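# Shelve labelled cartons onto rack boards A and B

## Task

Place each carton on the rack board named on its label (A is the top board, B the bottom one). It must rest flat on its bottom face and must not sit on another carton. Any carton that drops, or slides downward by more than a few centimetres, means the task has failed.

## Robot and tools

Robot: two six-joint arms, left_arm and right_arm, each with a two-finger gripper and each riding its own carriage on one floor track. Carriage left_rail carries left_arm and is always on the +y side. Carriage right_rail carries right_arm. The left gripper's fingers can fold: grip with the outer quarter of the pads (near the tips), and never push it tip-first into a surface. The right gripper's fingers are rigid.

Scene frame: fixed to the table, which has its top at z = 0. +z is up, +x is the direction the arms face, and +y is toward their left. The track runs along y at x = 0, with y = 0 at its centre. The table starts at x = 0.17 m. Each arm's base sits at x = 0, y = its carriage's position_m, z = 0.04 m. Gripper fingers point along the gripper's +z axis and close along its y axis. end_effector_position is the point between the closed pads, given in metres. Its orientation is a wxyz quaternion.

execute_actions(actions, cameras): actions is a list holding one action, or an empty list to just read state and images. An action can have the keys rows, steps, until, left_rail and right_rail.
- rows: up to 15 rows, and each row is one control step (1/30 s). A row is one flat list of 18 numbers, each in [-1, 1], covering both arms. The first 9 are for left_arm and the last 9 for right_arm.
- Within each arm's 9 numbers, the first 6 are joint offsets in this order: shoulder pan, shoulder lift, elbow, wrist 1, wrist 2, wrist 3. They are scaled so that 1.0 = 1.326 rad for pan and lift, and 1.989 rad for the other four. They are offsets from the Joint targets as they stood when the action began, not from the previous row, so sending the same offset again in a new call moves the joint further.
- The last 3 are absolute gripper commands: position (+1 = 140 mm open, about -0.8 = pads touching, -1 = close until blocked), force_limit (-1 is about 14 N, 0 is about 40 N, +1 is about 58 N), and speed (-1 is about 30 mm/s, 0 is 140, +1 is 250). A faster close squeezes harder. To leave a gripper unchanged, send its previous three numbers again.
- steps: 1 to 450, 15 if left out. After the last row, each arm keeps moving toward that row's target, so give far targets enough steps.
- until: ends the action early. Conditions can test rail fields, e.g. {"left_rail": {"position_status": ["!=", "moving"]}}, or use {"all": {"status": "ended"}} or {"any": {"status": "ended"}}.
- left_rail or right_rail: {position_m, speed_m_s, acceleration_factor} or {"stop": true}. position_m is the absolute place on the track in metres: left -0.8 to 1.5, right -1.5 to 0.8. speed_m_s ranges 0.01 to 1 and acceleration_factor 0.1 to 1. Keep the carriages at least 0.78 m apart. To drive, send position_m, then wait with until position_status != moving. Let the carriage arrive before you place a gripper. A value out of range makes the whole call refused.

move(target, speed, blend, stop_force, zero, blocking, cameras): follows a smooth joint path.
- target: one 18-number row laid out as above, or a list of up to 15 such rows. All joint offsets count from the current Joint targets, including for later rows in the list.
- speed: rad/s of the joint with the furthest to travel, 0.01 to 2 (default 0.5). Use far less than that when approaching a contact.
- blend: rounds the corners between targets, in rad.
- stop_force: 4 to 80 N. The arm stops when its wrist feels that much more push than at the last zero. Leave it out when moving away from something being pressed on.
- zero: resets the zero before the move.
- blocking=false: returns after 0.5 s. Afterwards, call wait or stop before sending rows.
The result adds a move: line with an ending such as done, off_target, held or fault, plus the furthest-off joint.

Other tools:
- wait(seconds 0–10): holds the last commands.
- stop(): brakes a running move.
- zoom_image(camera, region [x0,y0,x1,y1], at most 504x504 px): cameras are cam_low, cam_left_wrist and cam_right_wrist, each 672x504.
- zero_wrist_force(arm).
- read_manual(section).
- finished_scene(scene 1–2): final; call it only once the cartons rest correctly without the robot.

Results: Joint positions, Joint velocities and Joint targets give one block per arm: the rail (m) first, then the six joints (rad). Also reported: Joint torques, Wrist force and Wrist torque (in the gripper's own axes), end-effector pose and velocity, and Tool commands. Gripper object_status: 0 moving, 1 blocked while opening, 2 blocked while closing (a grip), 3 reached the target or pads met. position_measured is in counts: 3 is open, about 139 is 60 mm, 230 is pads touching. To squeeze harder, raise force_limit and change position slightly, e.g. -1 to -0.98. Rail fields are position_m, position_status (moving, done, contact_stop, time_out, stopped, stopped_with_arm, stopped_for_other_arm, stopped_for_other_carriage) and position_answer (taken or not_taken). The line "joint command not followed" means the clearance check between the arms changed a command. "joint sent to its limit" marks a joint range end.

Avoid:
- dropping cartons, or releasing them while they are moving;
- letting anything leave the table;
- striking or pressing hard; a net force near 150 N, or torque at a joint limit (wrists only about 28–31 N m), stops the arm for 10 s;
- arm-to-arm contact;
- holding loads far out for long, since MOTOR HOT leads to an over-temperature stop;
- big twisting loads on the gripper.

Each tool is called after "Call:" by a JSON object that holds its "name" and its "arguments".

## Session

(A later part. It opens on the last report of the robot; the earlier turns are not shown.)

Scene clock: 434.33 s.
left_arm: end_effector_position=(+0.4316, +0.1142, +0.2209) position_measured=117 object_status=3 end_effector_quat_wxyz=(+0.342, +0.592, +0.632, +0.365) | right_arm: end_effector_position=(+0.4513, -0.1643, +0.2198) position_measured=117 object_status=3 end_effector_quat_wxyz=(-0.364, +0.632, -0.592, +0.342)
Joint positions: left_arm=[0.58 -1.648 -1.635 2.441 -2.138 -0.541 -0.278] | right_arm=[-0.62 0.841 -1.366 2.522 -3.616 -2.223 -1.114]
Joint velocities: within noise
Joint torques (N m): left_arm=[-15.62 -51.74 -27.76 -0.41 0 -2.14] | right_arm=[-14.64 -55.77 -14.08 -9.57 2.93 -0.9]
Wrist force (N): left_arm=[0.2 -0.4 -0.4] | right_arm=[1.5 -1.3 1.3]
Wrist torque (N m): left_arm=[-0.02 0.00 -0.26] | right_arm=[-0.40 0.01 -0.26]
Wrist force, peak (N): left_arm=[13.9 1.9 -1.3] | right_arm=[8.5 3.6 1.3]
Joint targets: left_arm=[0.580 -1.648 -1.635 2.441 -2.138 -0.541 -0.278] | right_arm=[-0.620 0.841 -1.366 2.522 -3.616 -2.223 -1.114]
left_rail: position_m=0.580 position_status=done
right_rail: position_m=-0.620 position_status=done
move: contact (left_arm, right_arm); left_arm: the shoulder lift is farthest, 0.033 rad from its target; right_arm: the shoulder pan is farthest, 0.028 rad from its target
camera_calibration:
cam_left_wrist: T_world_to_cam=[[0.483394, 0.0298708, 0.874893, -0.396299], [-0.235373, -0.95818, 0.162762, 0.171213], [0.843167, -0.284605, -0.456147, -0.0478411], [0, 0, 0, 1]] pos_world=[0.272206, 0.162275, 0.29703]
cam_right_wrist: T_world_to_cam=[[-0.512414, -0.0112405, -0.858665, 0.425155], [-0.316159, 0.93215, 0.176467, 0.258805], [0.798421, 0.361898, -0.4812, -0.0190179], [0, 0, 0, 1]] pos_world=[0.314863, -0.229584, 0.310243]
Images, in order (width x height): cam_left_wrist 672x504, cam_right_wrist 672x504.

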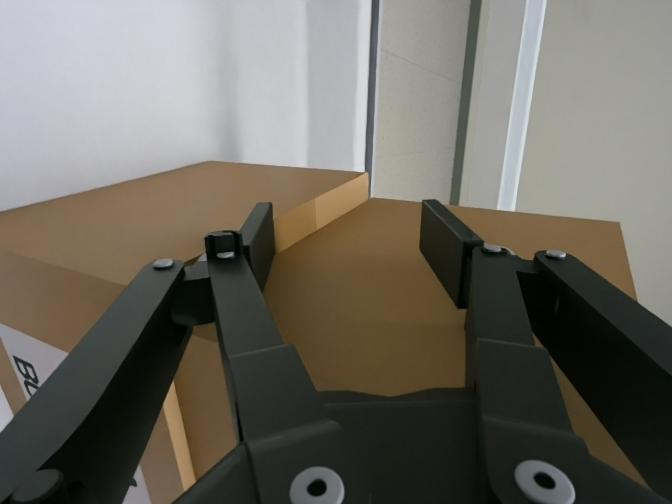

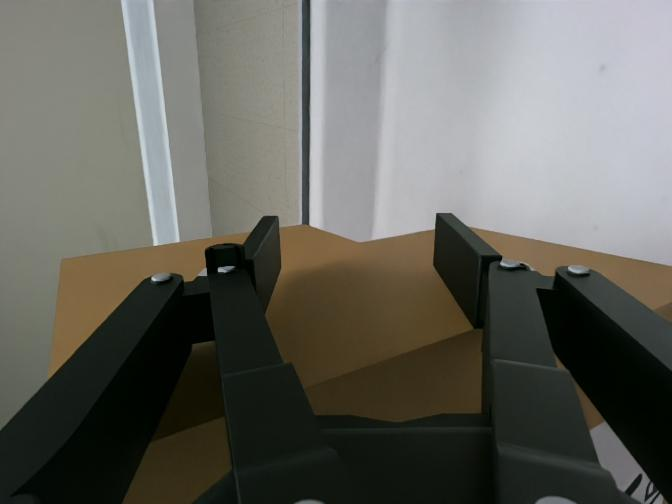

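Call:
{"name": "zoom_image", "arguments": {"camera": "cam_left_wrist", "region": [0, 130, 400, 504]}}

Call:
{"name": "zoom_image", "arguments": {"camera": "cam_right_wrist", "region": [272, 190, 672, 504]}}

Scaled by 1.260.

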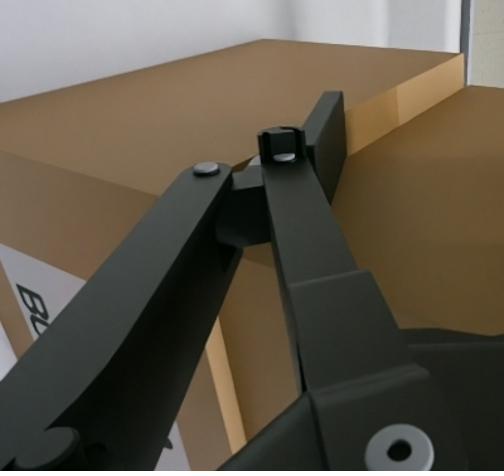

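Scaled by 1.260.

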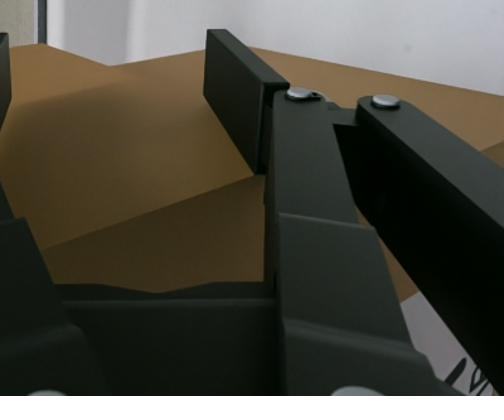

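Call:
{"name": "move", "arguments": {"target": [0.0024,0.0151,-0.0078,-0.0049,0.0004,0.003,0.1,1,0,0.0134,0.0066,-0.0081,0.0077,-0.007,0.0068,0.1,1,0], "speed": 0.05, "cameras": []}}

Scene clock: 504.27 s.
left_arm: end_effector_position=(+0.4344, +0.1154, +0.2131) position_measured=117 object_status=3 end_effector_quat_wxyz=(+0.336, +0.594, +0.630, +0.371) | right_arm: end_effector_position=(+0.4503, -0.1579, +0.2194) position_measured=117 object_status=3 end_effector_quat_wxyz=(-0.363, +0.632, -0.593, +0.343)
Joint positions: left_arm=[0.58 -1.641 -1.615 2.44 -2.142 -0.541 -0.273] | right_arm=[-0.62 0.854 -1.359 2.511 -3.603 -2.236 -1.103]
Joint velocities: within noise
Joint torques (N m): left_arm=[-2.79 -33.58 -40.84 -3.39 2.8 -0.16] | right_arm=[23.71 -45.21 -42.1 -5.49 12.15 -2.21]
Wrist force (N): left_arm=[25.4 6.7 2.9] | right_arm=[33.2 3.6 -2.7]
Wrist torque (N m): left_arm=[0.52 -1.05 -1.92] | right_arm=[0.23 -2.00 -0.31]
Wrist force, peak (N): left_arm=[171.3 13.4 17.1] | right_arm=[166.3 8.4 -15.3]
Joint targets: left_arm=[0.580 -1.641 -1.615 2.440 -2.142 -0.541 -0.273] | right_arm=[-0.620 0.854 -1.359 2.511 -3.603 -2.236 -1.103]
Tool commands: left_gripper/position=+0.098039 left_gripper/force_limit=+1.0 left_gripper/speed=+0.003922 right_gripper/position=+0.098039 right_gripper/force_limit=+1.0 right_gripper/speed=+0.003922
TORQUE FAULT: the external load on joint 6 (wrist 2) of the right arm reached its load limit, and that arm stopped for 10 seconds. A torque fault puts only its own arm into a fault stop. That arm's remaining commands of this call were not run. That arm's target is now where it stood when the stop ended, not its last command. That arm keeps its grip as last carried out and accepts commands again: back off and push less far. That arm stops again whenever a joint's load reaches its limit.
FORCE FAULT: contact force on the left arm reached its limit, and that arm stopped for 10 seconds. The contact can be on any part of that arm, not only on its tool. That arm's remaining commands of this call were not run. That arm's target is now where it stood when the stop ended, not its last command. That arm accepts commands again.
left_rail: position_m=0.580 position_status=done
right_rail: position_m=-0.620 position_status=done
move: fault (right_arm); left_arm: the elbow is farthest, 0.014 rad from its target
No camera images: "cameras" was empty.

Call:
{"name": "move", "arguments": {"target": [0.0012,0.0076,-0.0039,-0.0025,0.0002,0.0015,0.1,1,0,0.0067,0.0033,-0.0041,0.0039,-0.0035,0.0034,0.1,1,0], "speed": 0.01, "stop_force": 42, "zero": false}}

Scene clock: 512.50 s.
left_arm: end_effector_position=(+0.4345, +0.1151, +0.2131) position_measured=117 object_status=3 end_effector_quat_wxyz=(+0.336, +0.594, +0.630, +0.371) | right_arm: end_effector_position=(+0.4503, -0.1575, +0.2195) position_measured=117 object_status=3 end_effector_quat_wxyz=(-0.363, +0.632, -0.593, +0.343)
Joint positions: left_arm=[0.58 -1.641 -1.614 2.439 -2.142 -0.541 -0.273] | right_arm=[-0.62 0.855 -1.359 2.51 -3.603 -2.236 -1.102]
Joint velocities: within noise
Joint torques (N m): left_arm=[-32.71 -47.85 -46.13 -3.72 3.67 -0.17] | right_arm=[-2.63 -51.9 -30.92 -10.9 14.21 -1.03]
Wrist force (N): left_arm=[39.8 7.9 1.7] | right_arm=[40.3 2.8 -7.4]
Wrist torque (N m): left_arm=[0.39 -1.57 -2.63] | right_arm=[0.15 -2.75 0.08]
Wrist force, peak (N): left_arm=[45.9 8.5 1.7] | right_arm=[46.2 4.8 -5.4]
Joint targets: left_arm=[0.580 -1.641 -1.614 2.439 -2.142 -0.541 -0.273] | right_arm=[-0.620 0.855 -1.359 2.510 -3.603 -2.236 -1.102]
left_rail: position_m=0.580 position_status=done
right_rail: position_m=-0.620 position_status=done
move: contact (left_arm, right_arm)
camera_calibration:
cam_left_wrist: T_world_to_cam=[[0.483071, 0.0157329, 0.87544, -0.389215], [-0.231058, -0.962106, 0.144789, 0.176486], [0.844544, -0.272221, -0.46113, -0.0545425], [0, 0, 0, 1]] pos_world=[0.274861, 0.161075, 0.29003]
cam_right_wrist: T_world_to_cam=[[-0.512098, -0.0114416, -0.858851, 0.424249], [-0.313993, 0.933197, 0.17479, 0.251763], [0.799477, 0.359183, -0.481481, -0.0216497], [0, 0, 0, 1]] pos_world=[0.313618, -0.222314, 0.309937]

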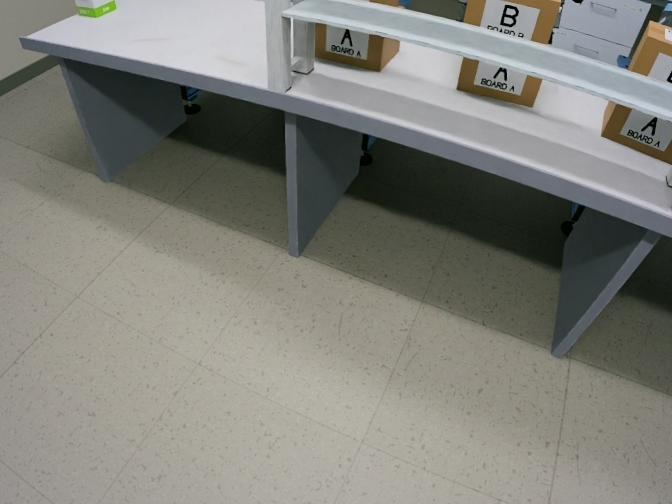

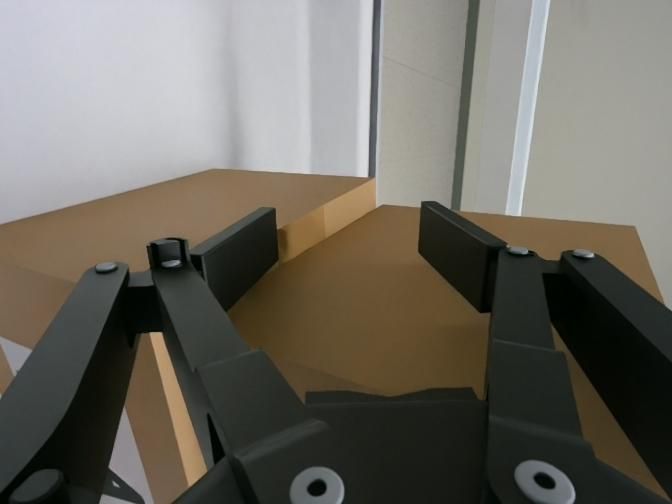

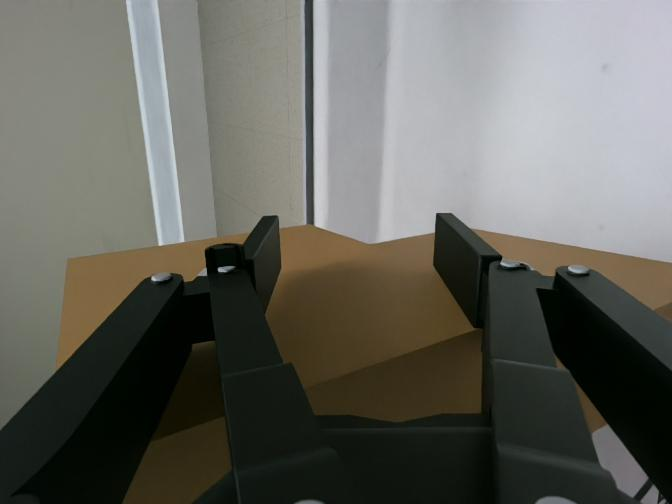

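Call:
{"name": "move", "arguments": {"target": [[-0.0167,-0.0893,0.0392,0.0258,-0.0017,-0.017,0.1,1,0,-0.038,-0.019,0.023,-0.0223,0.0206,-0.0196,0.1,1,0],[-0.0167,-0.0893,0.0392,0.0258,-0.0017,-0.017,-1,0,0,-0.038,-0.019,0.023,-0.0223,0.0206,-0.0196,0.1,1,0]], "speed": 0.06}}

Call:
{"name": "zoom_image", "arguments": {"camera": "cam_low", "region": [400, 0, 640, 180]}}

Scene clock: 535.73 s.
left_arm: end_effector_position=(+0.4288, +0.1633, +0.2199) position_measured=233 object_status=3 end_effector_quat_wxyz=(+0.342, +0.592, +0.632, +0.365) | right_arm: end_effector_position=(+0.4528, -0.1857, +0.2194) position_measured=117 object_status=3 end_effector_quat_wxyz=(-0.364, +0.632, -0.593, +0.342)
Joint positions: left_arm=[0.58 -1.663 -1.733 2.517 -2.091 -0.545 -0.307] | right_arm=[-0.62 0.804 -1.384 2.556 -3.647 -2.195 -1.141]
Joint velocities: within noise
Joint torques (N m): left_arm=[-14.13 -42.91 -28.93 -0.33 -0.14 -2.74] | right_arm=[-14.92 -51.97 -12.87 -9.72 2.41 -2.47]
Wrist force (N): left_arm=[-0.2 -0.2 -0.3] | right_arm=[-1.5 5.9 2.8]
Wrist torque (N m): left_arm=[0.06 0.10 -0.26] | right_arm=[0.93 0.25 -0.22]
Wrist force, peak (N): left_arm=[40.0 8.4 2.1] | right_arm=[40.6 2.8 -7.4]
Joint targets: left_arm=[0.580 -1.663 -1.733 2.517 -2.091 -0.545 -0.307] | right_arm=[-0.620 0.804 -1.384 2.556 -3.647 -2.195 -1.141]
left_rail: position_m=0.580 position_status=done
right_rail: position_m=-0.620 position_status=done
move: done
camera_calibration:
cam_left_wrist: T_world_to_cam=[[0.483402, 0.0294468, 0.874903, -0.395519], [-0.235254, -0.958298, 0.162237, 0.217875], [0.843195, -0.28425, -0.456316, -0.0319982], [0, 0, 0, 1]] pos_world=[0.269432, 0.21134, 0.296092]
cam_right_wrist: T_world_to_cam=[[-0.512784, -0.0109188, -0.858449, 0.425506], [-0.314837, 0.932647, 0.176202, 0.278813], [0.798706, 0.360625, -0.481684, -0.0129127], [0, 0, 0, 1]] pos_world=[0.316287, -0.250731, 0.309928]

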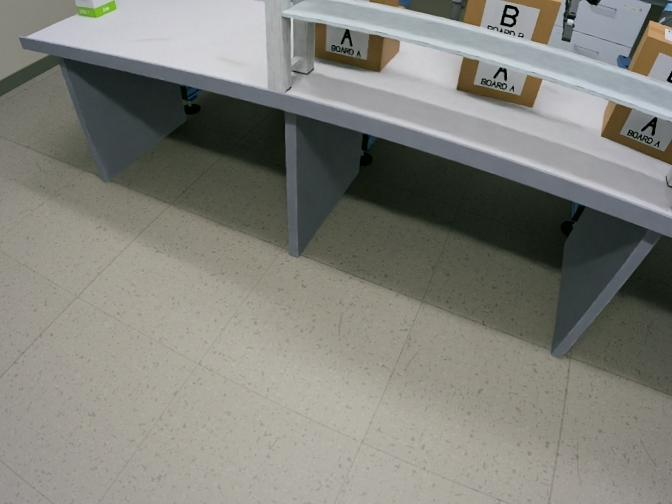

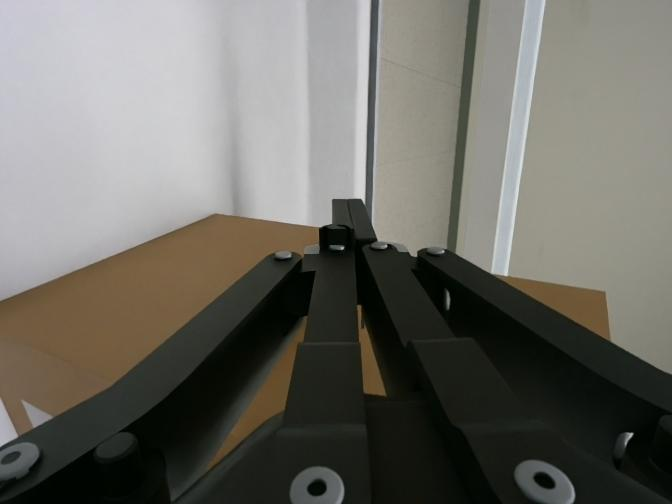

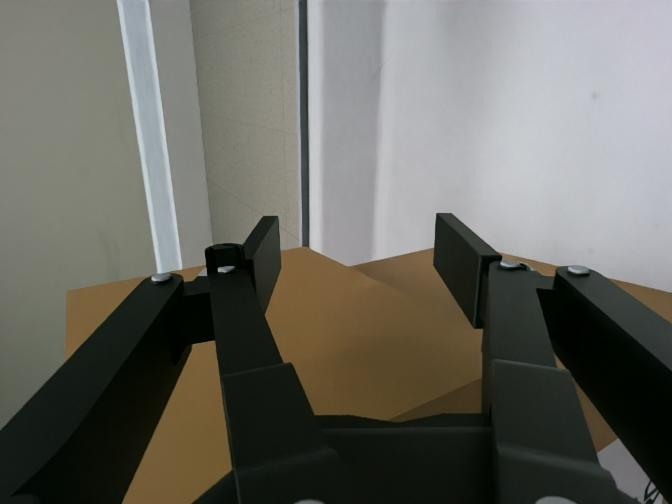

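Scaled by 2.100.

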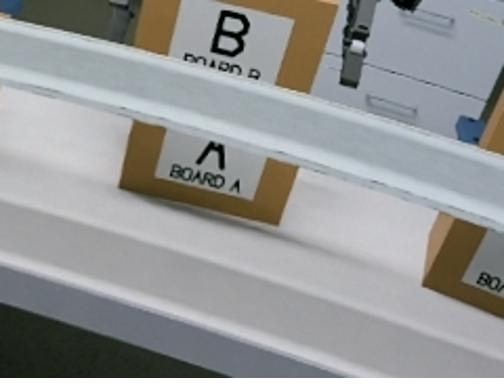

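Call:
{"name": "move", "arguments": {"target": [0.0158,0.0978,-0.0507,-0.0316,0.0026,0.0198,-1,0,0,0.0489,0.024,-0.0295,0.0274,-0.0249,0.0247,0.1,1,0], "speed": 0.04, "stop_force": 10, "cameras": []}}

Call:
{"name": "move", "arguments": {"target": [0.0024,0.0151,-0.0078,-0.0049,0.0004,0.003,-1,0,0,0.0134,0.0066,-0.0081,0.0077,-0.007,0.0068,0.1,1,0], "speed": 0.01, "stop_force": 45, "zero": false, "cameras": ["cam_left_wrist","cam_right_wrist"]}}

Scene clock: 552.80 s.
left_arm: end_effector_position=(+0.4314, +0.1180, +0.2211) position_measured=233 object_status=3 end_effector_quat_wxyz=(+0.342, +0.592, +0.632, +0.365) | right_arm: end_effector_position=(+0.4498, -0.1549, +0.2200) position_measured=117 object_status=3 end_effector_quat_wxyz=(-0.365, +0.632, -0.592, +0.342)
Joint positions: left_arm=[0.58 -1.649 -1.642 2.447 -2.134 -0.541 -0.28] | right_arm=[-0.62 0.858 -1.358 2.508 -3.603 -2.236 -1.101]
Joint velocities: within noise
Joint torques (N m): left_arm=[-16.29 -53.04 -33.03 -1.36 0.3 -2.01] | right_arm=[-12.13 -57.26 -17.4 -10.41 2.31 -0.91]
Wrist force (N): left_arm=[6.9 0.2 0.5] | right_arm=[3.5 7.9 2.8]
Wrist torque (N m): left_arm=[0.05 -0.16 -0.32] | right_arm=[0.96 -0.02 0.10]
Wrist force, peak (N): left_arm=[11.4 -0.6 -3.7] | right_arm=[12.9 10.4 2.8]
Joint targets: left_arm=[0.580 -1.649 -1.642 2.447 -2.134 -0.541 -0.280] | right_arm=[-0.620 0.858 -1.358 2.508 -3.603 -2.236 -1.101]
left_rail: position_m=0.580 position_status=done
right_rail: position_m=-0.620 position_status=done
move: contact (left_arm, right_arm); left_arm: the shoulder lift is farthest, 0.039 rad from its target; right_arm: the shoulder pan is farthest, 0.011 rad from its target
No camera images: "cameras" was empty.

Scene clock: 554.33 s.
left_arm: end_effector_position=(+0.4315, +0.1166, +0.2209) position_measured=233 object_status=3 end_effector_quat_wxyz=(+0.342, +0.592, +0.632, +0.365) | right_arm: end_effector_position=(+0.4496, -0.1534, +0.2200) position_measured=117 object_status=3 end_effector_quat_wxyz=(-0.365, +0.632, -0.592, +0.342)
Joint positions: left_arm=[0.58 -1.648 -1.639 2.445 -2.136 -0.541 -0.279] | right_arm=[-0.62 0.861 -1.356 2.505 -3.6 -2.238 -1.098]
Joint velocities: within noise
Joint torques (N m): left_arm=[-29.17 -47.45 -46.66 -4.65 4.76 -1.31] | right_arm=[2.61 -56.27 -32.4 -12.18 14.42 -1.03]
Wrist force (N): left_arm=[41.7 9.2 -8.5] | right_arm=[41.8 10.8 1.0]
Wrist torque (N m): left_arm=[0.35 -1.39 -0.74] | right_arm=[1.26 -2.66 0.73]
Wrist force, peak (N): left_arm=[50.1 9.8 -11.7] | right_arm=[48.5 12.1 2.1]
Joint targets: left_arm=[0.580 -1.648 -1.639 2.445 -2.136 -0.541 -0.279] | right_arm=[-0.620 0.861 -1.356 2.505 -3.600 -2.238 -1.098]
left_rail: position_m=0.580 position_status=done
right_rail: position_m=-0.620 position_status=done
move: contact (left_arm, right_arm); left_arm: the shoulder lift is farthest, 0.017 rad from its target; right_arm: the shoulder pan is farthest, 0.015 rad from its target
camera_calibration:
cam_left_wrist: T_world_to_cam=[[0.483536, 0.0294171, 0.87483, -0.39636], [-0.235223, -0.958306, 0.162236, 0.173569], [0.843127, -0.284227, -0.456456, -0.0470749], [0, 0, 0, 1]] pos_world=[0.272172, 0.164612, 0.297101]
cam_right_wrist: T_world_to_cam=[[-0.511533, -0.0109009, -0.859194, 0.424282], [-0.316147, 0.932167, 0.176396, 0.248085], [0.79899, 0.361864, -0.480281, -0.0219948], [0, 0, 0, 1]] pos_world=[0.313039, -0.218673, 0.310216]
Images, in order (width x height): cam_left_wrist 672x504, cam_right_wrist 672x504.

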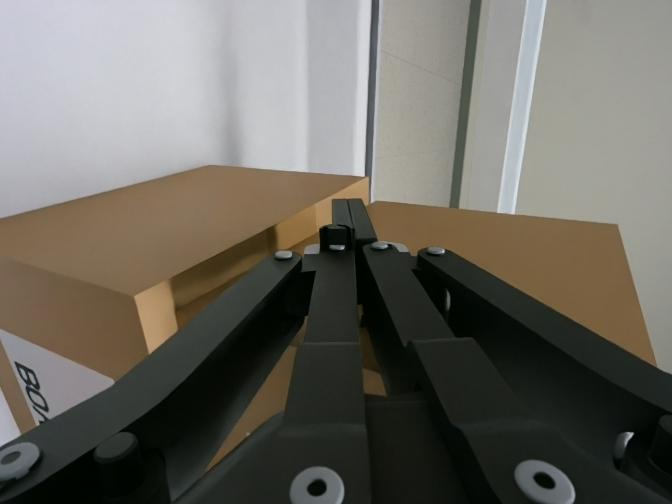

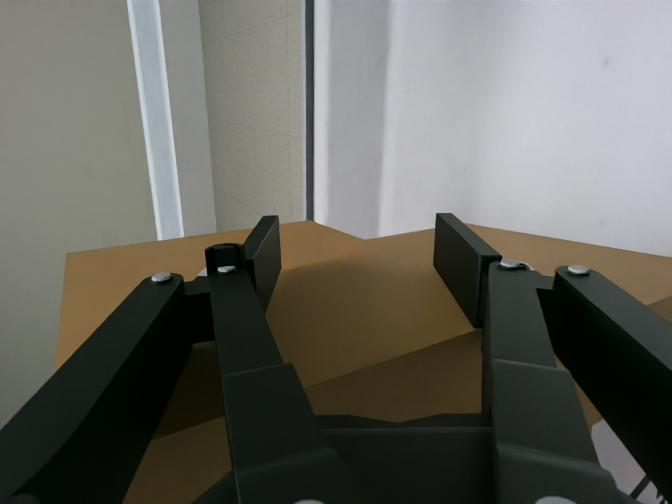

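Call:
{"name": "move", "arguments": {"target": [-0.0024,-0.0366,0.0252,0.0018,-0.0003,-0.0033,-1,0,0,-0.024,-0.0207,0.0261,-0.0243,0.0111,-0.0168,0.1,1,0], "speed": 0.06, "cameras": []}}

Call:
{"name": "execute_actions", "arguments": {"actions": [{"left_rail":{"position_m":0.675},"right_rail":{"position_m":-0.705},"steps":90,"until":{"all":{"status":"ended"}}}], "cameras": []}}

Scene clock: 783.20 s.
left_arm: end_effector_position=(+0.4325, +0.1463, +0.2170) position_measured=233 object_status=3 end_effector_quat_wxyz=(+0.342, +0.592, +0.632, +0.365) | right_arm: end_effector_position=(+0.4437, -0.1814, +0.2217) position_measured=117 object_status=3 end_effector_quat_wxyz=(-0.366, +0.632, -0.590, +0.345)
Joint positions: left_arm=[0.58 -1.651 -1.688 2.495 -2.132 -0.542 -0.285] | right_arm=[-0.62 0.829 -1.384 2.557 -3.648 -2.216 -1.132]
Joint velocities: within noise
Joint torques (N m): left_arm=[-14.58 -46.04 -26.83 -0.33 -0.46 -1.96] | right_arm=[-16.19 -49.15 -11.27 -10.21 2.71 -2.37]
Wrist force (N): left_arm=[0.0 -0.1 -0.2] | right_arm=[0.0 5.7 2.4]
Wrist torque (N m): left_arm=[0.09 0.05 -0.26] | right_arm=[0.85 -0.09 -0.22]
Wrist force, peak (N): left_arm=[42.3 9.5 -8.2] | right_arm=[42.0 11.8 2.3]
Joint targets: left_arm=[0.580 -1.651 -1.688 2.495 -2.132 -0.542 -0.285] | right_arm=[-0.620 0.829 -1.384 2.557 -3.648 -2.216 -1.132]
left_rail: position_m=0.580 position_status=done
right_rail: position_m=-0.620 position_status=done
move: done
No camera images: "cameras" was empty.

Scene clock: 784.23 s.
left_arm: end_effector_position=(+0.4325, +0.2414, +0.2170) position_measured=233 object_status=3 end_effector_quat_wxyz=(+0.342, +0.592, +0.632, +0.365) end_effector_velocity=(+0.000, +0.002, +0.000) end_effector_angular_velocity=(+0.002, -0.001, +0.000) | right_arm: end_effector_position=(+0.4436, -0.2665, +0.2217) position_measured=117 object_status=3 end_effector_quat_wxyz=(-0.366, +0.632, -0.590, +0.345) end_effector_velocity=(+0.000, +0.000, +0.001) end_effector_angular_velocity=(+0.001, -0.001, +0.002)
Joint positions: left_arm=[0.675 -1.651 -1.688 2.495 -2.132 -0.542 -0.285] | right_arm=[-0.705 0.829 -1.384 2.557 -3.648 -2.216 -1.132]
Joint velocities: left_arm=[0.001 0 0.001 0 0.001 0.001 0.001] | right_arm=[-0.001 0.001 -0.002 0 0 0.001 0]
Joint torques (N m): left_arm=[5.09 -31.21 -43.23 -0.93 -0.25 -1.93] | right_arm=[-14.63 -42.62 -23.08 -9.05 2.44 -2.1]
Wrist force (N): left_arm=[0.2 -0.1 -0.4] | right_arm=[0.1 5.5 2.2]
Wrist torque (N m): left_arm=[0.08 0.01 -0.26] | right_arm=[0.83 -0.11 -0.22]
Wrist force, peak (N): left_arm=[-1.8 -0.6 -1.0] | right_arm=[-2.0 5.7 2.6]
Joint targets: left_arm=[0.675 -1.651 -1.688 2.495 -2.132 -0.542 -0.285] | right_arm=[-0.705 0.829 -1.384 2.557 -3.648 -2.216 -1.132]
Tool commands: left_gripper/position=-1.0 left_gripper/force_limit=+0.0 left_gripper/speed=+0.0 right_gripper/position=+0.1 right_gripper/force_limit=+1.0 right_gripper/speed=+0.0
left_rail: position_m=0.675 position_status=done
right_rail: position_m=-0.705 position_status=done
No camera images: "cameras" was empty.

Call:
{"name": "move", "arguments": {"target": [0.01836,0.11504,-0.05265,-0.09916,0.0079,0.08731,-1,0,0,0.11067,0.06097,-0.08608,0.11259,-0.0777,0.09926,0.1,1,0], "speed": 0.15}}

Scene clock: 792.93 s.
left_arm: end_effector_position=(+0.4398, +0.1498, +0.2201) position_measured=233 object_status=3 end_effector_quat_wxyz=(+0.354, +0.612, +0.612, +0.353) | right_arm: end_effector_position=(+0.4401, -0.1803, +0.2199) position_measured=117 object_status=3 end_effector_quat_wxyz=(-0.353, +0.612, -0.612, +0.354)
Joint positions: left_arm=[0.675 -1.627 -1.536 2.39 -2.329 -0.526 -0.112] | right_arm=[-0.705 0.975 -1.303 2.386 -3.425 -2.371 -0.935]
Joint velocities: within noise
Joint torques (N m): left_arm=[14.08 -21.24 -47.44 -8.22 5.87 3.21] | right_arm=[13.09 -40.03 -31.41 -0.82 -4.65 2.62]
Wrist force (N): left_arm=[0.1 -0.5 -0.2] | right_arm=[0.1 6.2 1.9]
Wrist torque (N m): left_arm=[-0.03 0.05 -0.25] | right_arm=[0.91 -0.13 -0.20]
Wrist force, peak (N): left_arm=[1.2 -0.4 0.0] | right_arm=[0.0 6.6 2.0]
Joint targets: left_arm=[0.675 -1.627 -1.535 2.390 -2.329 -0.526 -0.112] | right_arm=[-0.705 0.976 -1.303 2.386 -3.424 -2.371 -0.934]
left_rail: position_m=0.675 position_status=done
right_rail: position_m=-0.705 position_status=done
move: done
camera_calibration:
cam_left_wrist: T_world_to_cam=[[0.483914, -0.0017664, 0.875114, -0.396219], [-0.297083, -0.940943, 0.162379, 0.232048], [0.823146, -0.338559, -0.45586, -0.0282134], [0, 0, 0, 1]] pos_world=[0.283897, 0.208092, 0.296195]
cam_right_wrist: T_world_to_cam=[[-0.510835, 0.022507, -0.859384, 0.424839], [-0.255255, 0.950604, 0.176625, 0.246703], [0.820909, 0.309589, -0.479857, -0.0238606], [0, 0, 0, 1]] pos_world=[0.299582, -0.236692, 0.310076]

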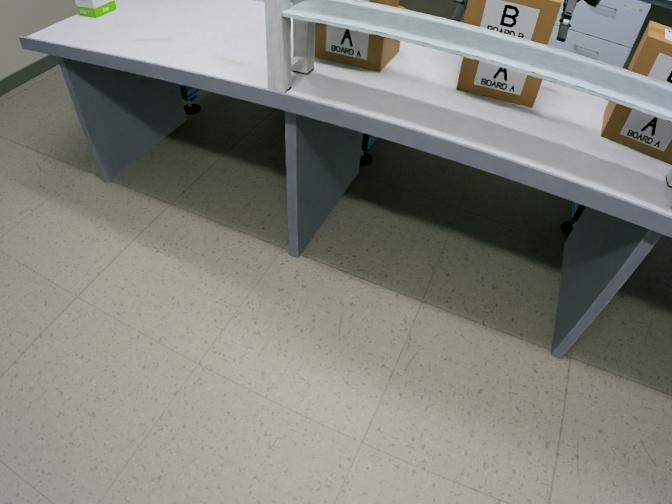

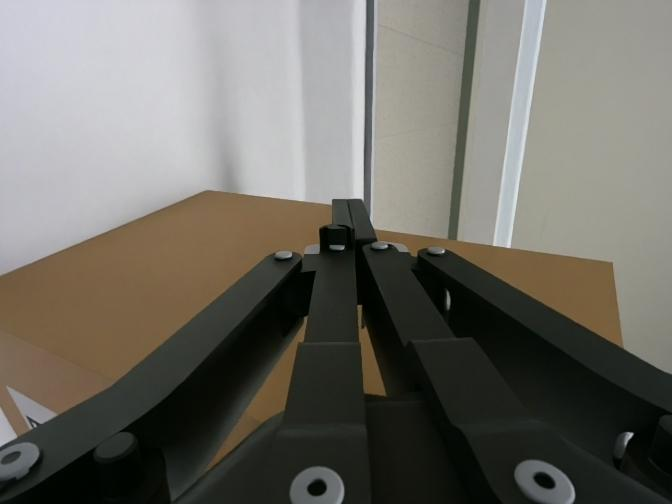

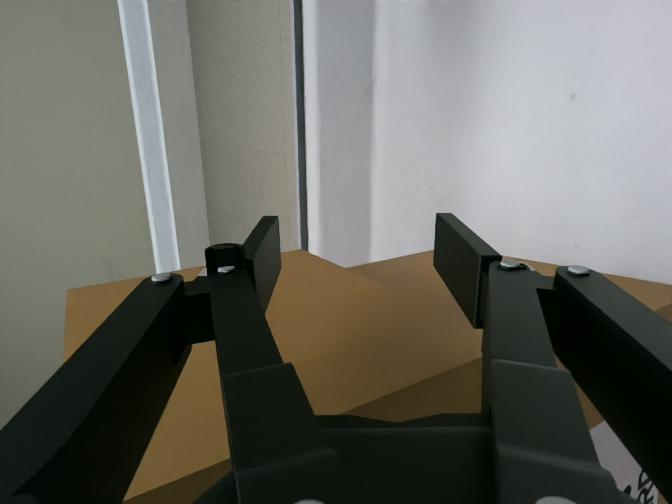

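Call:
{"name": "move", "arguments": {"target": [0.0032,0.0488,-0.0336,-0.0024,0.0004,0.0044,-1,0,0,0.032,0.0276,-0.0348,0.0324,-0.0148,0.0224,0.1,1,0], "speed": 0.03, "stop_force": 10, "cameras": []}}

Call:
{"name": "move", "arguments": {"target": [0.0012,0.0183,-0.0126,-0.0009,0.0002,0.0017,-1,0,0,0.012,0.0104,-0.0131,0.0122,-0.0056,0.0084,0.1,1,0], "speed": 0.01, "stop_force": 60, "zero": false, "cameras": ["cam_left_wrist","cam_right_wrist"]}}

Scene clock: 808.53 s.
left_arm: end_effector_position=(+0.4399, +0.1240, +0.2198) position_measured=233 object_status=3 end_effector_quat_wxyz=(+0.354, +0.612, +0.612, +0.354) | right_arm: end_effector_position=(+0.4398, -0.1545, +0.2199) position_measured=117 object_status=3 end_effector_quat_wxyz=(-0.354, +0.612, -0.612, +0.354)
Joint positions: left_arm=[0.675 -1.624 -1.494 2.347 -2.332 -0.525 -0.106] | right_arm=[-0.705 1.003 -1.279 2.342 -3.383 -2.39 -0.906]
Joint velocities: within noise
Joint torques (N m): left_arm=[-15.91 -64.63 -27.67 -2.26 -0.35 -1.58] | right_arm=[-13.74 -66.87 -18.36 -9.27 2.97 -1.19]
Wrist force (N): left_arm=[1.4 0.4 0.0] | right_arm=[4.5 5.3 1.1]
Wrist torque (N m): left_arm=[0.08 0.00 -0.27] | right_arm=[1.15 -0.40 -0.24]
Wrist force, peak (N): left_arm=[19.1 4.1 -4.3] | right_arm=[14.1 10.2 5.7]
Joint targets: left_arm=[0.675 -1.624 -1.494 2.347 -2.332 -0.525 -0.106] | right_arm=[-0.705 1.003 -1.279 2.342 -3.383 -2.390 -0.906]
left_rail: position_m=0.675 position_status=done
right_rail: position_m=-0.705 position_status=done
move: contact (left_arm, right_arm); left_arm: the elbow is farthest, 0.024 rad from its target; right_arm: the elbow is farthest, 0.025 rad from its target
No camera images: "cameras" was empty.

Scene clock: 811.10 s.
left_arm: end_effector_position=(+0.4400, +0.1204, +0.2196) position_measured=233 object_status=3 end_effector_quat_wxyz=(+0.354, +0.612, +0.612, +0.354) | right_arm: end_effector_position=(+0.4396, -0.1507, +0.2199) position_measured=117 object_status=3 end_effector_quat_wxyz=(-0.353, +0.612, -0.612, +0.354)
Joint positions: left_arm=[0.675 -1.624 -1.487 2.341 -2.333 -0.525 -0.105] | right_arm=[-0.705 1.007 -1.276 2.335 -3.376 -2.393 -0.901]
Joint velocities: within noise
Joint torques (N m): left_arm=[-33.43 -53.43 -51.44 -7.28 -0.52 -1.13] | right_arm=[7.56 -64.23 -47.87 -13.86 16.41 -1.02]
Wrist force (N): left_arm=[54.3 12.2 -13.0] | right_arm=[63.1 10.4 -1.2]
Wrist torque (N m): left_arm=[0.37 -1.86 -0.93] | right_arm=[0.87 -4.01 0.71]
Wrist force, peak (N): left_arm=[63.4 14.2 -15.5] | right_arm=[64.7 12.5 1.9]
Joint targets: left_arm=[0.675 -1.624 -1.487 2.341 -2.333 -0.525 -0.105] | right_arm=[-0.705 1.007 -1.276 2.335 -3.376 -2.393 -0.901]
left_rail: position_m=0.675 position_status=done
right_rail: position_m=-0.705 position_status=done
move: contact (left_arm, right_arm); left_arm: the elbow is farthest, 0.019 rad from its target; right_arm: the elbow is farthest, 0.019 rad from its target
camera_calibration:
cam_left_wrist: T_world_to_cam=[[0.483592, -0.0025309, 0.87529, -0.395689], [-0.297256, -0.941038, 0.161511, 0.204796], [0.823272, -0.338291, -0.455831, -0.0386555], [0, 0, 0, 1]] pos_world=[0.284053, 0.178642, 0.295645]
cam_right_wrist: T_world_to_cam=[[-0.51053, 0.0225843, -0.859563, 0.423827], [-0.254987, 0.950713, 0.176426, 0.218319], [0.821182, 0.309248, -0.479609, -0.0328962], [0, 0, 0, 1]] pos_world=[0.299059, -0.206957, 0.310012]
Images, in order (width x height): cam_left_wrist 672x504, cam_right_wrist 672x504.

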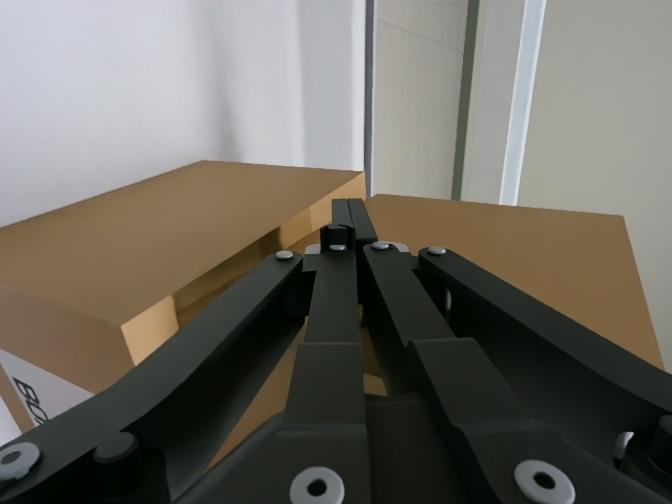

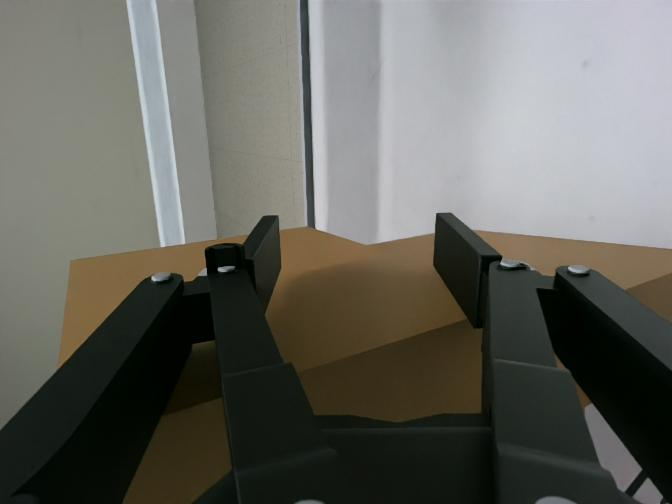

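Call:
{"name": "move", "arguments": {"target": [-0.002,-0.03655,0.02477,0.0019,-0.00065,-0.00319,-1,0,0,-0.02357,-0.02047,0.02553,-0.02416,0.01129,-0.01688,0.1,1,0], "speed": 0.06, "cameras": []}}

Call:
{"name": "execute_actions", "arguments": {"actions": [{"left_rail":{"position_m":0.653,"speed_m_s":0.03},"right_rail":{"position_m":-0.683,"speed_m_s":0.03},"steps":90,"until":{"all":{"status":"ended"}}}], "cameras": []}}

Call:
{"name": "move", "arguments": {"target": [0.0012,0.0183,-0.0126,-0.0009,0.0002,0.0017,-1,0,0,0.012,0.0104,-0.0131,0.0122,-0.0056,0.0084,0.1,1,0], "speed": 0.015, "stop_force": 60, "cameras": ["cam_left_wrist","cam_right_wrist"]}}

Scene clock: 828.30 s.
left_arm: end_effector_position=(+0.4400, +0.1498, +0.2202) position_measured=233 object_status=3 end_effector_quat_wxyz=(+0.354, +0.612, +0.613, +0.353) | right_arm: end_effector_position=(+0.4401, -0.1797, +0.2200) position_measured=117 object_status=3 end_effector_quat_wxyz=(-0.354, +0.612, -0.612, +0.354)
Joint positions: left_arm=[0.675 -1.626 -1.536 2.39 -2.329 -0.527 -0.112] | right_arm=[-0.705 0.976 -1.303 2.385 -3.424 -2.371 -0.935]
Joint velocities: within noise
Joint torques (N m): left_arm=[-15.03 -60.57 -26.77 -0.57 -0.08 -1.91] | right_arm=[-16.51 -61.79 -15.18 -10.21 2.13 -2.48]
Wrist force (N): left_arm=[0.1 -0.5 -0.4] | right_arm=[-2.5 8.5 1.1]
Wrist torque (N m): left_arm=[-0.03 0.03 -0.25] | right_arm=[1.42 0.46 -0.21]
Wrist force, peak (N): left_arm=[58.9 12.9 -13.8] | right_arm=[64.4 12.1 0.7]
Joint targets: left_arm=[0.675 -1.626 -1.536 2.390 -2.329 -0.527 -0.112] | right_arm=[-0.705 0.976 -1.303 2.385 -3.424 -2.371 -0.935]
left_rail: position_m=0.675 position_status=done
right_rail: position_m=-0.705 position_status=done
move: done
No camera images: "cameras" was empty.

Scene clock: 829.33 s.
left_arm: end_effector_position=(+0.4400, +0.1278, +0.2202) position_measured=233 object_status=3 end_effector_quat_wxyz=(+0.354, +0.612, +0.613, +0.353) | right_arm: end_effector_position=(+0.4401, -0.1577, +0.2201) position_measured=117 object_status=3 end_effector_quat_wxyz=(-0.354, +0.612, -0.612, +0.354)
Joint positions: left_arm=[0.653 -1.627 -1.536 2.39 -2.329 -0.527 -0.112] | right_arm=[-0.683 0.976 -1.303 2.385 -3.424 -2.371 -0.935]
Joint velocities: within noise
Joint torques (N m): left_arm=[-12.27 -60.29 -27.3 -0.76 0.01 -2.09] | right_arm=[-15.68 -64.38 -16.31 -9.43 1.85 -2.52]
Wrist force (N): left_arm=[0.3 -0.3 -0.3] | right_arm=[-2.3 8.8 1.2]
Wrist torque (N m): left_arm=[0.03 0.00 -0.25] | right_arm=[1.49 0.42 -0.21]
Wrist force, peak (N): left_arm=[1.5 -0.4 0.3] | right_arm=[-3.2 8.9 1.3]
Joint targets: left_arm=[0.653 -1.626 -1.536 2.390 -2.329 -0.527 -0.112] | right_arm=[-0.683 0.976 -1.303 2.385 -3.424 -2.371 -0.935]
Tool commands: left_gripper/position=-1.0 left_gripper/force_limit=+0.0 left_gripper/speed=+0.0 right_gripper/position=+0.1 right_gripper/force_limit=+1.0 right_gripper/speed=+0.0
left_rail: position_m=0.653 speed_m_s=0.03 position_status=done
right_rail: position_m=-0.683 speed_m_s=0.03 position_status=done
No camera images: "cameras" was empty.

Scene clock: 831.37 s.
left_arm: end_effector_position=(+0.4402, +0.1207, +0.2201) position_measured=233 object_status=3 end_effector_quat_wxyz=(+0.353, +0.612, +0.613, +0.354) end_effector_velocity=(+0.000, -0.001, +0.000) end_effector_angular_velocity=(+0.000, -0.001, +0.000) | right_arm: end_effector_position=(+0.4402, -0.1503, +0.2200) position_measured=117 object_status=3 end_effector_quat_wxyz=(-0.354, +0.612, -0.612, +0.354)
Joint positions: left_arm=[0.653 -1.626 -1.523 2.377 -2.329 -0.526 -0.11] | right_arm=[-0.683 0.984 -1.296 2.372 -3.412 -2.377 -0.926]
Joint velocities: left_arm=[-0.001 0 -0.001 0 0.001 0.001 0] | right_arm=[within noise]
Joint torques (N m): left_arm=[-31.61 -52.44 -49.4 -13.86 1.38 -1.92] | right_arm=[2.5 -65.7 -40.92 -13.88 15.7 -1.05]
Wrist force (N): left_arm=[51.8 10.7 -9.7] | right_arm=[52.1 14.1 1.4]
Wrist torque (N m): left_arm=[0.39 -1.79 -0.89] | right_arm=[1.68 -2.89 0.50]
Wrist force, peak (N): left_arm=[64.9 13.6 -14.6] | right_arm=[62.9 14.4 1.5]
Joint targets: left_arm=[0.653 -1.626 -1.523 2.377 -2.329 -0.526 -0.110] | right_arm=[-0.683 0.984 -1.296 2.372 -3.412 -2.377 -0.926]
left_rail: position_m=0.653 speed_m_s=0.03 position_status=done
right_rail: position_m=-0.683 speed_m_s=0.03 position_status=done
move: contact (left_arm, right_arm); left_arm: the shoulder lift is farthest, 0.012 rad from its target; right_arm: the elbow is farthest, 0.013 rad from its target
camera_calibration:
cam_left_wrist: T_world_to_cam=[[0.484334, -0.00196602, 0.874881, -0.396526], [-0.296467, -0.941201, 0.162009, 0.204561], [0.823121, -0.33784, -0.456439, -0.0382816], [0, 0, 0, 1]] pos_world=[0.284207, 0.178821, 0.296299]
cam_right_wrist: T_world_to_cam=[[-0.510792, 0.0222735, -0.859416, 0.424233], [-0.255541, 0.950548, 0.176515, 0.218322], [0.820848, 0.309778, -0.47984, -0.0331156], [0, 0, 0, 1]] pos_world=[0.299667, -0.206716, 0.310165]
Images, in order (width x height): cam_left_wrist 672x504, cam_right_wrist 672x504.

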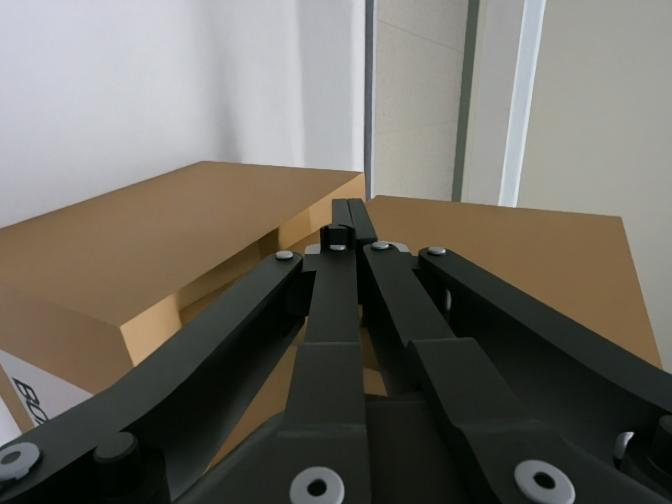

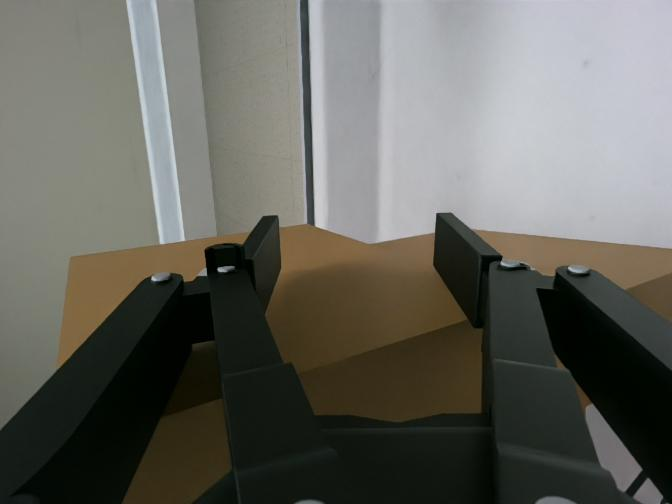

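Call:
{"name": "move", "arguments": {"target": [0,-0.03737,-0.01172,0.03664,0,0,-1,0,0,0,-0.04452,-0.00604,0.03572,0,0,0.1,1,0], "speed": 0.06}}

Scene clock: 842.63 s.
left_arm: end_effector_position=(+0.4401, +0.1204, +0.2492) position_measured=233 object_status=3 end_effector_quat_wxyz=(+0.353, +0.612, +0.612, +0.354) | right_arm: end_effector_position=(+0.4402, -0.1502, +0.2492) position_measured=117 object_status=3 end_effector_quat_wxyz=(-0.354, +0.612, -0.612, +0.354)
Joint positions: left_arm=[0.653 -1.626 -1.573 2.354 -2.257 -0.526 -0.11] | right_arm=[-0.683 0.984 -1.355 2.36 -3.341 -2.377 -0.926]
Joint velocities: within noise
Joint torques (N m): left_arm=[-38.48 -65.36 -88.49 -7.11 11.37 -1.79] | right_arm=[20.09 -65.24 -60.72 -4.46 7.27 -0.87]
Wrist force (N): left_arm=[54.4 -8.6 5.6] | right_arm=[53.0 15.1 5.3]
Wrist torque (N m): left_arm=[-0.23 -1.48 -0.52] | right_arm=[0.55 -2.00 -0.01]
Wrist force, peak (N): left_arm=[61.5 -7.1 7.1] | right_arm=[60.4 17.2 4.7]
Joint targets: left_arm=[0.653 -1.626 -1.573 2.354 -2.257 -0.526 -0.110] | right_arm=[-0.683 0.984 -1.355 2.360 -3.341 -2.377 -0.926]
left_rail: position_m=0.653 speed_m_s=0.03 position_status=done
right_rail: position_m=-0.683 speed_m_s=0.03 position_status=done
move: done
camera_calibration:
cam_left_wrist: T_world_to_cam=[[0.48435, -0.00201, 0.874872, -0.421966], [-0.296515, -0.941189, 0.161995, 0.199626], [0.823094, -0.337875, -0.45646, -0.025035], [0, 0, 0, 1]] pos_world=[0.284177, 0.178579, 0.325401]
cam_right_wrist: T_world_to_cam=[[-0.510813, 0.0222802, -0.859403, 0.449358], [-0.255552, 0.95054, 0.176539, 0.213021], [0.820831, 0.309801, -0.479855, -0.0190969], [0, 0, 0, 1]] pos_world=[0.299651, -0.20658, 0.339409]

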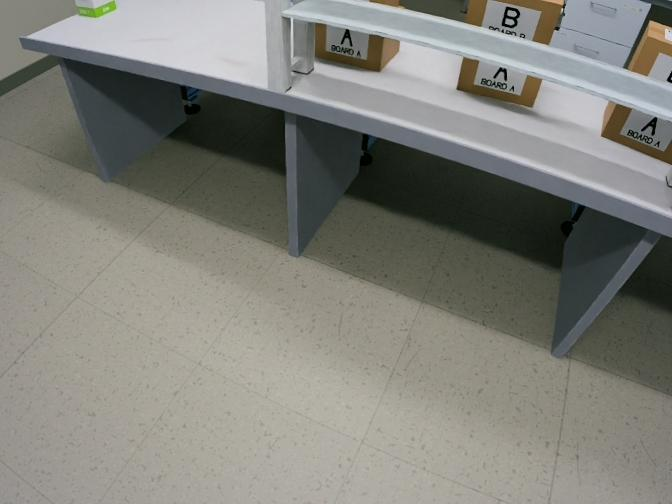

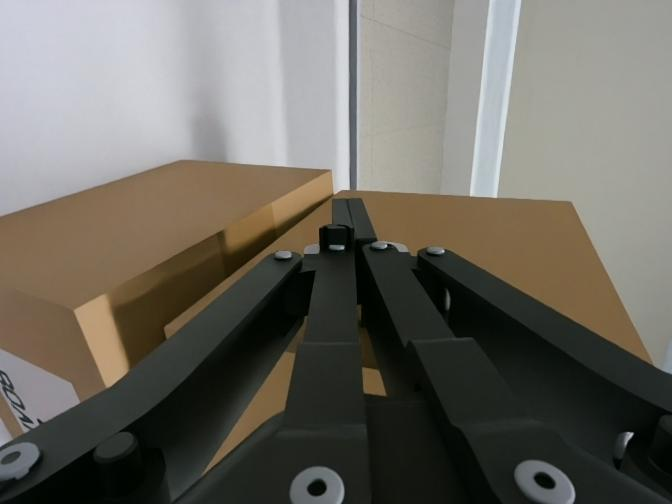

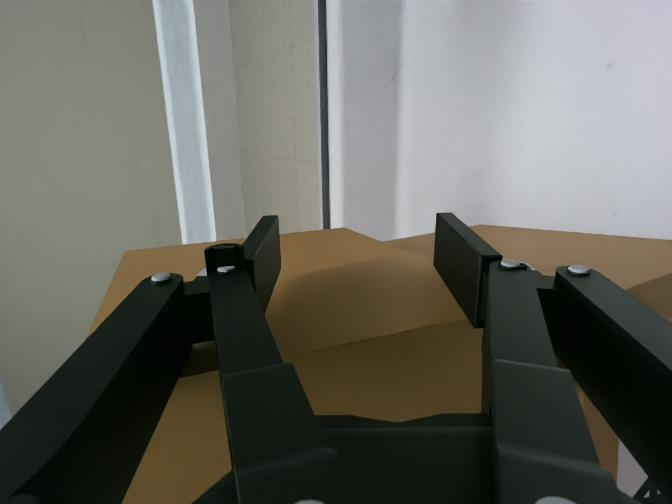

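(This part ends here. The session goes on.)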